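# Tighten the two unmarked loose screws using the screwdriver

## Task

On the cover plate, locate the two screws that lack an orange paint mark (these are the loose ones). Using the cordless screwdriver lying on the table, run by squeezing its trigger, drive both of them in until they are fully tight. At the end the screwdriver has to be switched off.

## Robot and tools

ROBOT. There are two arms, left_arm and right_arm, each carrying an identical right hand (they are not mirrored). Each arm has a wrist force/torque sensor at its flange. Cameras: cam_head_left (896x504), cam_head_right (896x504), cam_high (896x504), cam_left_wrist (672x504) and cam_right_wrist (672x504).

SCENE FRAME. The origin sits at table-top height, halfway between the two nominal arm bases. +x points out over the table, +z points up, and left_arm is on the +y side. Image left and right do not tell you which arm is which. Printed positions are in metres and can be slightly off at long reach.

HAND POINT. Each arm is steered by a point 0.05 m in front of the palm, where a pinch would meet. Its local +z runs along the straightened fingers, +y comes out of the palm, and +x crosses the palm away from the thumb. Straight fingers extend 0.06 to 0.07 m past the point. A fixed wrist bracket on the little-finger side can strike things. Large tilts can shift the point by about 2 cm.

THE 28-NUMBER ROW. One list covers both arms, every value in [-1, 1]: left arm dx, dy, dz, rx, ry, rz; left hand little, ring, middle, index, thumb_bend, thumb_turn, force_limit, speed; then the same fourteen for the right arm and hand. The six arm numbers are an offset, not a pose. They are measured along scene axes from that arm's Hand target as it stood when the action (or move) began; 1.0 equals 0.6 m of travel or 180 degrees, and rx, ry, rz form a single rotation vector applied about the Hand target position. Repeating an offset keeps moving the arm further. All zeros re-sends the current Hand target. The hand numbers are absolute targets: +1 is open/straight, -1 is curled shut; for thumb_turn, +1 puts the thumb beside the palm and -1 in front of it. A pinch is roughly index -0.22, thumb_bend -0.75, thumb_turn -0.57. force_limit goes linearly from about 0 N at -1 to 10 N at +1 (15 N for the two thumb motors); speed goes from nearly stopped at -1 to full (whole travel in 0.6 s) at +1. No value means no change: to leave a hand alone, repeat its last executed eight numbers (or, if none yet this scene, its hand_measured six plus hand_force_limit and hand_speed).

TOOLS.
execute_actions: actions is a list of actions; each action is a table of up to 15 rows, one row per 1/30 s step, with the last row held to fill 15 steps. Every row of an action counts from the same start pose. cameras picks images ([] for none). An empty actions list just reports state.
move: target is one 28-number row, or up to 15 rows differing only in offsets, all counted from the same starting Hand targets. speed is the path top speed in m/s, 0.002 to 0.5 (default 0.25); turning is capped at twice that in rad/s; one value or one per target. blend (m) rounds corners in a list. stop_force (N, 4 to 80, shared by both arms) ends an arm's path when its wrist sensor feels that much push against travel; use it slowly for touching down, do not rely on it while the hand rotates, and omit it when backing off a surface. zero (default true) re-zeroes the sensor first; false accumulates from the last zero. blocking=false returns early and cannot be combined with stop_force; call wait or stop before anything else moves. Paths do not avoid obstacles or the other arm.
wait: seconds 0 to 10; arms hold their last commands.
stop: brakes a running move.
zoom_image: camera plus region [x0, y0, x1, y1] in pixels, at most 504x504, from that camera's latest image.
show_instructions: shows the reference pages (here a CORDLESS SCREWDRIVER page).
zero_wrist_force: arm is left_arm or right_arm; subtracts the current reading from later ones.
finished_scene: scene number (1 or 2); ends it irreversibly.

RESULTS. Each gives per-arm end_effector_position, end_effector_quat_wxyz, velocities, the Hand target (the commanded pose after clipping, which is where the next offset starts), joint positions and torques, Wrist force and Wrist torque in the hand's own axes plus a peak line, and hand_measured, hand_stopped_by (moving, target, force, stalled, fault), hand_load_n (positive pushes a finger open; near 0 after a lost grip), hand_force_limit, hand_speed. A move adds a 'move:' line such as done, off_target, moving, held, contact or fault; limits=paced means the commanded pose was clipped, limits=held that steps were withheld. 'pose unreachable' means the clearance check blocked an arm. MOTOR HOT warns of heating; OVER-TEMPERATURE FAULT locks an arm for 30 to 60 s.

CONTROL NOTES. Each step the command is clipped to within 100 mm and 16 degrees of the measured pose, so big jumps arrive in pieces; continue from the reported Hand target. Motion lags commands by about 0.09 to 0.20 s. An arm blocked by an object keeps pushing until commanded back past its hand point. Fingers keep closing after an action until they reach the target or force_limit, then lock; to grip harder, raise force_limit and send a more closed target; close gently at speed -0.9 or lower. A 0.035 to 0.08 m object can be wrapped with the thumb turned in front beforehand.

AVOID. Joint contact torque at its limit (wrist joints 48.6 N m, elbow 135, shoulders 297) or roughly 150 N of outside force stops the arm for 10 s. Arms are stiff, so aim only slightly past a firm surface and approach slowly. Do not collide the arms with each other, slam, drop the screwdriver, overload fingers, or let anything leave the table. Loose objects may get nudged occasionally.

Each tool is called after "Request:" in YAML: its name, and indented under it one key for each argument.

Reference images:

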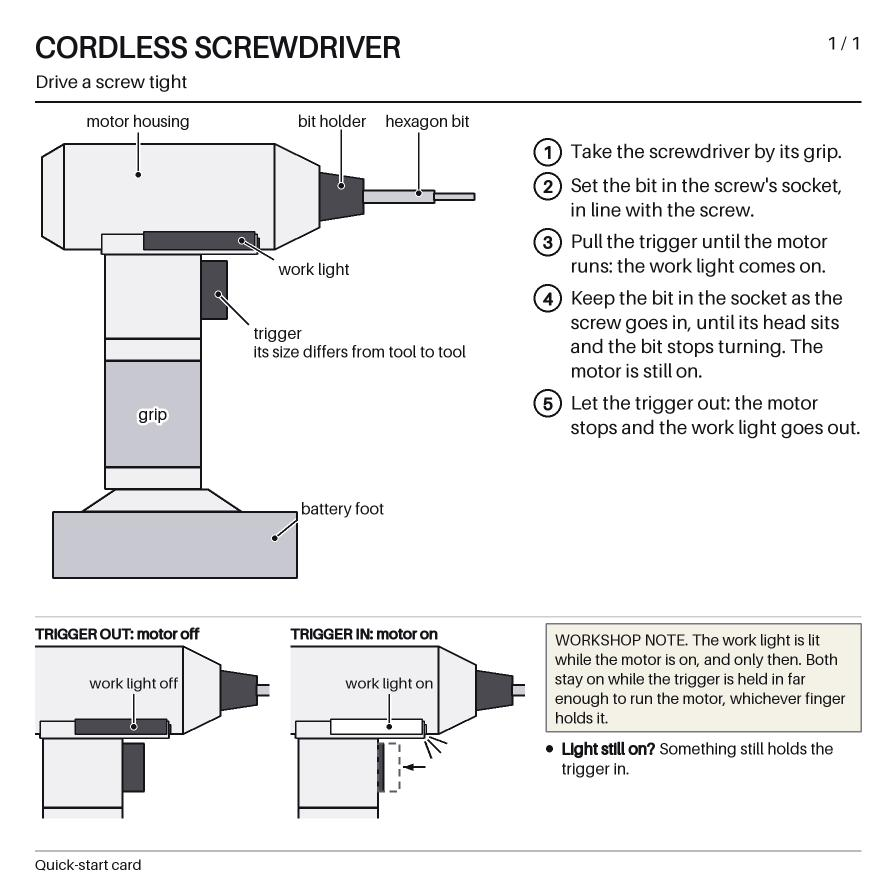

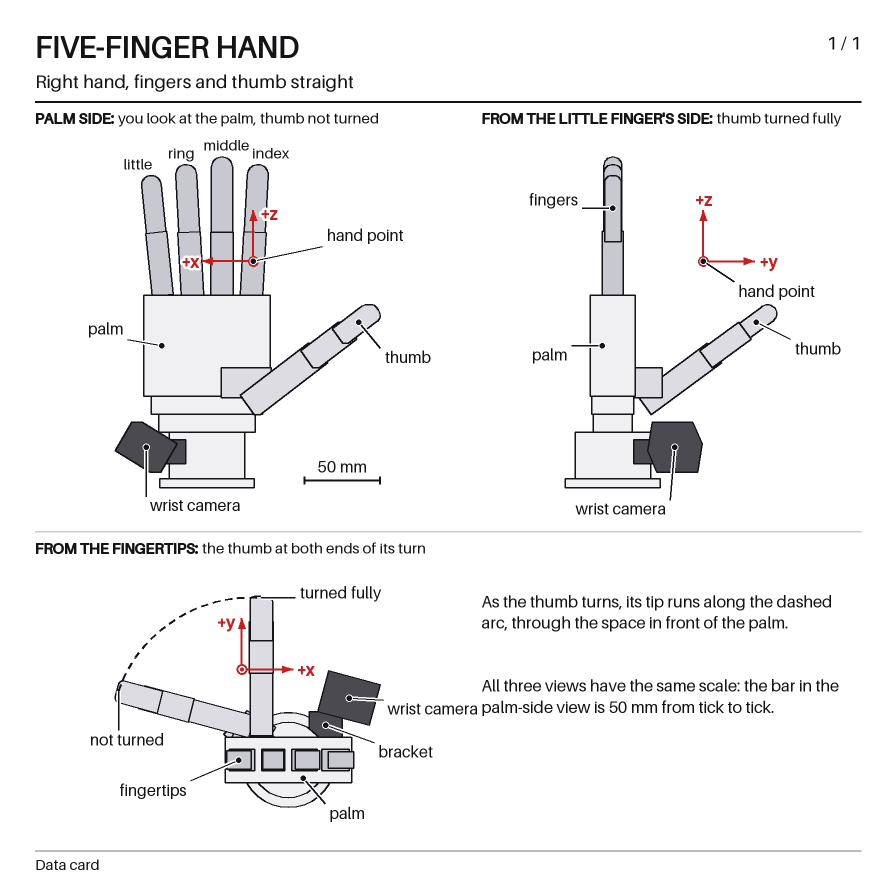

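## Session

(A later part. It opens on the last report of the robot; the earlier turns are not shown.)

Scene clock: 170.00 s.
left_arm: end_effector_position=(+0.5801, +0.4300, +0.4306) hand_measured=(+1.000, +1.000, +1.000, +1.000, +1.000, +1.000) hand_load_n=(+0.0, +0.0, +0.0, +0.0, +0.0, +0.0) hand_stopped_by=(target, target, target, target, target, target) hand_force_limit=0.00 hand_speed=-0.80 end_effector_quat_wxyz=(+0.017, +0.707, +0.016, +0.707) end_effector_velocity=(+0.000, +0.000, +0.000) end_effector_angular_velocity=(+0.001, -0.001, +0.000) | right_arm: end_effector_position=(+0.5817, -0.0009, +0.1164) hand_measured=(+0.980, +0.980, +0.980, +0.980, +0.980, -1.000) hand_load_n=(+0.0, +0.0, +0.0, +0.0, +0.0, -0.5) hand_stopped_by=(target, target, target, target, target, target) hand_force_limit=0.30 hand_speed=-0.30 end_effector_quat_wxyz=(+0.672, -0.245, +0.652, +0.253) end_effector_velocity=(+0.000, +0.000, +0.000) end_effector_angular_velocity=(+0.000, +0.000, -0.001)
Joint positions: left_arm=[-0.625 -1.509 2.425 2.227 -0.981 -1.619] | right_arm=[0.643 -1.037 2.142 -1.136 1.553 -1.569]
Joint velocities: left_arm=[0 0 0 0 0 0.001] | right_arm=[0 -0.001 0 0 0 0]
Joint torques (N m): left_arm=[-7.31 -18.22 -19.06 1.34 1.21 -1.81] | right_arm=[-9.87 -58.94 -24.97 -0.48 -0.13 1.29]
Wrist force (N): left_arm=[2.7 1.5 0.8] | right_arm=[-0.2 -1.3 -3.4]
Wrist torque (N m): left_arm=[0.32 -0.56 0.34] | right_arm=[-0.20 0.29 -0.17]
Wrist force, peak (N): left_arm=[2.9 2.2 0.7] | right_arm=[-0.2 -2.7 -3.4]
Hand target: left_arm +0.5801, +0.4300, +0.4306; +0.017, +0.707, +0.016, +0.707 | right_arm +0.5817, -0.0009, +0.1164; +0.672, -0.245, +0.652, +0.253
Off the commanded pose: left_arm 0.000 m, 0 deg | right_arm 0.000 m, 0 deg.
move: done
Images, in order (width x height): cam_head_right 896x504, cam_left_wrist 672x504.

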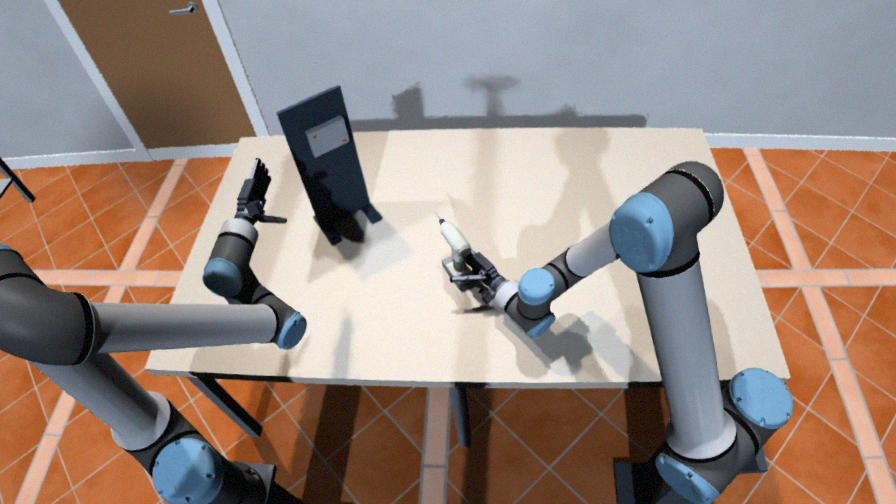

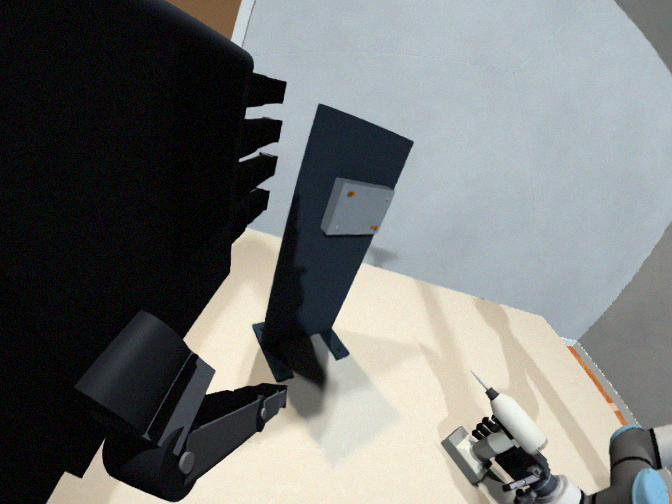

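Clear and standing. Withdraw further.

Request:
move:
  target: [0,0,0,0,0,0,1,1,1,1,1,1,0,-0.8,-0.15,-0.1316,0,0,0,0,0.98,0.98,0.98,0.98,0.98,-1,0.3,-0.3]
  speed: 0.08
  stop_force: 6

Request:
zoom_image:
  camera: "cam_left_wrist"
  region: [400, 330, 620, 504]

Request:
zoom_image:
  camera: "cam_left_wrist"
  region: [310, 170, 400, 245]

Request:
zoom_image:
  camera: "cam_head_right"
  region: [280, 80, 530, 310]

Scene clock: 172.90 s.
left_arm: end_effector_position=(+0.5801, +0.4300, +0.4306) hand_measured=(+1.000, +1.000, +1.000, +1.000, +1.000, +1.000) hand_load_n=(+0.5, +0.0, +0.0, +0.0, +0.0, +0.0) hand_stopped_by=(target, target, target, target, target, target) hand_force_limit=0.00 hand_speed=-0.80 end_effector_quat_wxyz=(+0.017, +0.707, +0.016, +0.707) end_effector_velocity=(+0.000, +0.000, +0.000) end_effector_angular_velocity=(+0.000, +0.001, +0.000) | right_arm: end_effector_position=(+0.4917, -0.0799, +0.1163) hand_measured=(+0.980, +0.980, +0.980, +0.980, +0.980, -1.000) hand_load_n=(+0.0, +0.0, +0.0, +0.0, +0.0, +0.0) hand_stopped_by=(target, target, target, target, target, target) hand_force_limit=0.30 hand_speed=-0.30 end_effector_quat_wxyz=(+0.672, -0.245, +0.652, +0.253) end_effector_velocity=(+0.000, +0.000, +0.000) end_effector_angular_velocity=(+0.000, +0.000, +0.000)
Joint positions: left_arm=[-0.625 -1.509 2.425 2.227 -0.981 -1.619] | right_arm=[0.638 -1.136 2.368 -1.263 1.549 -1.569]
Joint velocities: left_arm=[0 0 0 0 0 0] | right_arm=[0 0.001 0 -0.001 0 0]
Joint torques (N m): left_arm=[-6.92 -20.17 -19.71 1.13 1.23 -1.94] | right_arm=[-2.09 -45.14 -10.39 -0.36 0.95 1.81]
Wrist force (N): left_arm=[2.9 1.8 0.5] | right_arm=[0.3 -1.4 -3.4]
Wrist torque (N m): left_arm=[0.37 -0.57 0.36] | right_arm=[-0.20 0.21 -0.15]
Wrist force, peak (N): left_arm=[3.0 2.2 0.7] | right_arm=[-0.4 -1.2 -4.5]
Hand target: left_arm +0.5801, +0.4300, +0.4306; +0.017, +0.707, +0.016, +0.707 | right_arm +0.4917, -0.0799, +0.1163; +0.672, -0.245, +0.652, +0.253
Off the commanded pose: left_arm 0.000 m, 0 deg | right_arm 0.000 m, 0 deg.
move: done

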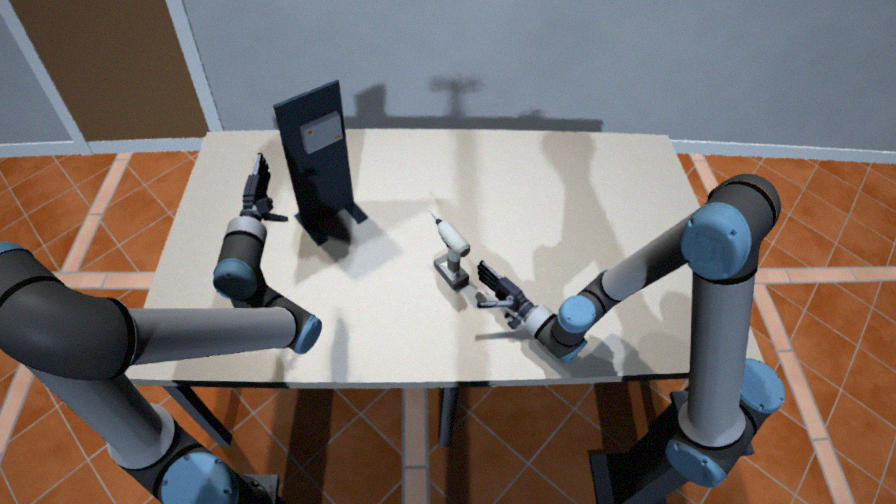

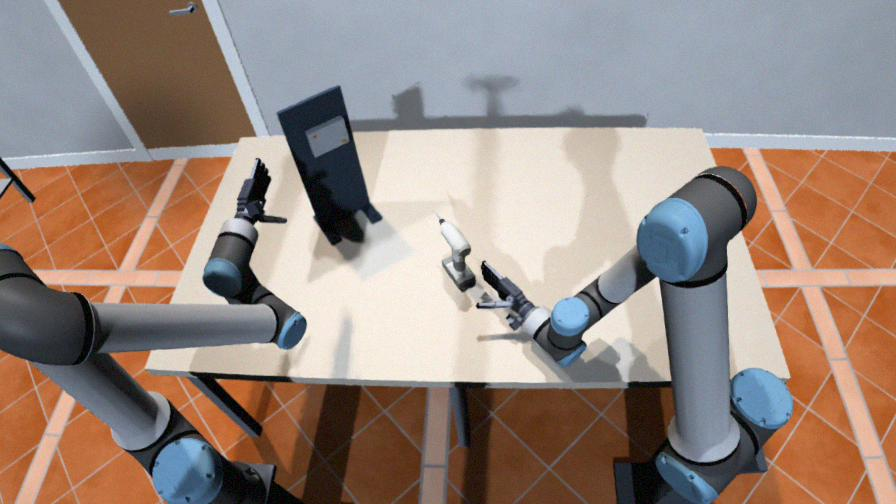

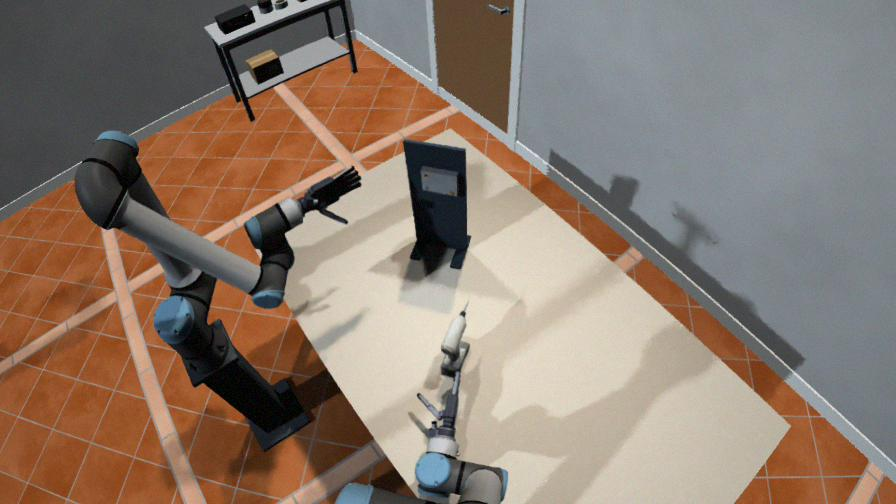

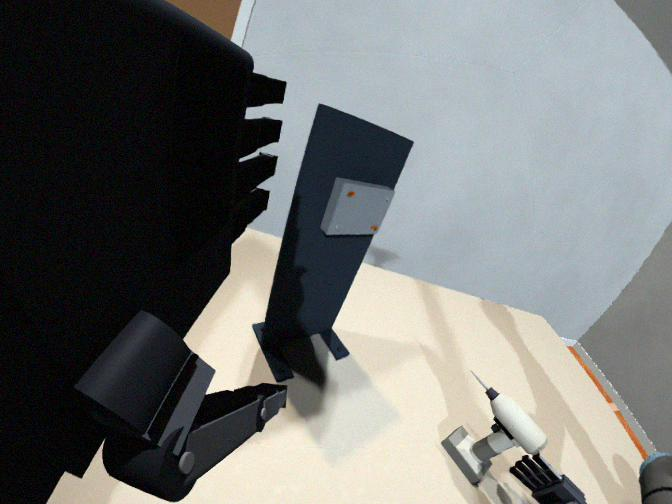

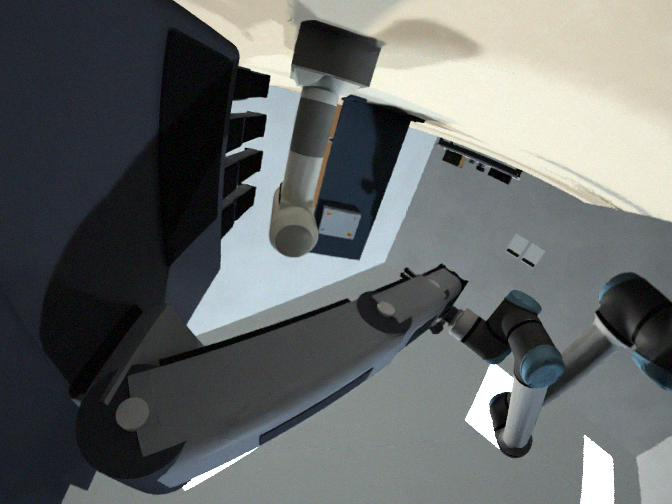

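Scaled by 2.291 from the camera's 672x504 image, which has a finer 960x720 frame.

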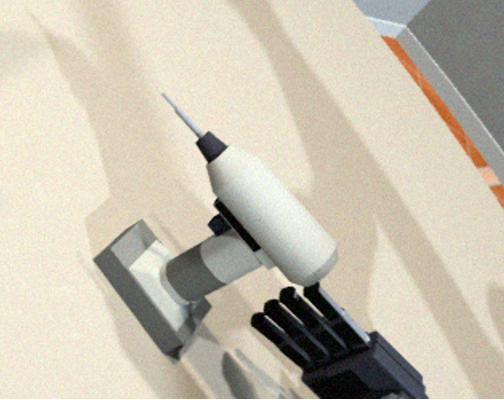

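Scaled by 5.600 from the camera's 672x504 image, which has a finer 960x720 frame.

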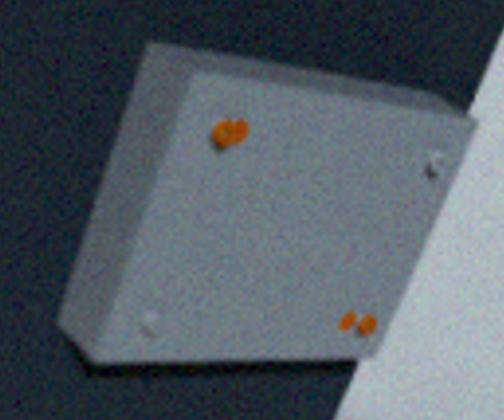

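Scaled by 2.016.

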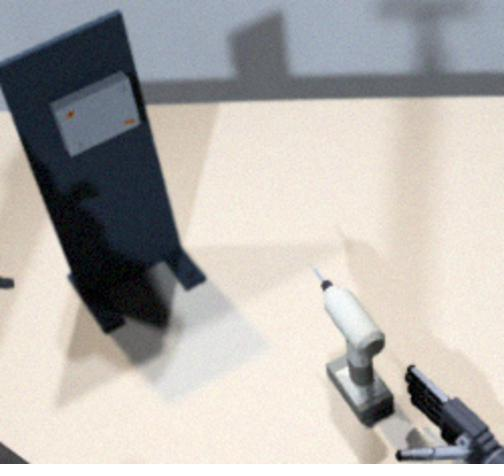

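Request:
zoom_image:
  camera: "cam_right_wrist"
  region: [310, 190, 370, 250]

Request:
zoom_image:
  camera: "cam_left_wrist"
  region: [380, 195, 394, 206]

Scaled by 8.400 from the camera's 672x504 image, which has a finer 960x720 frame.

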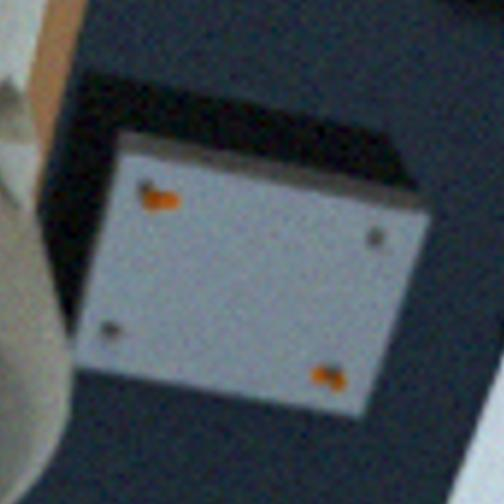

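Scaled by 36.000 from the camera's 672x504 image, which has a finer 960x720 frame.

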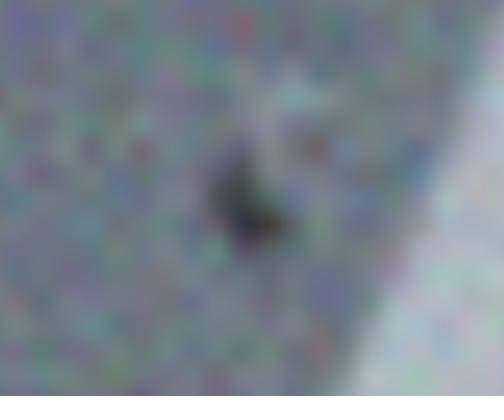

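Request:
finished_scene:
  scene: 1

The scene is finished: the task was done.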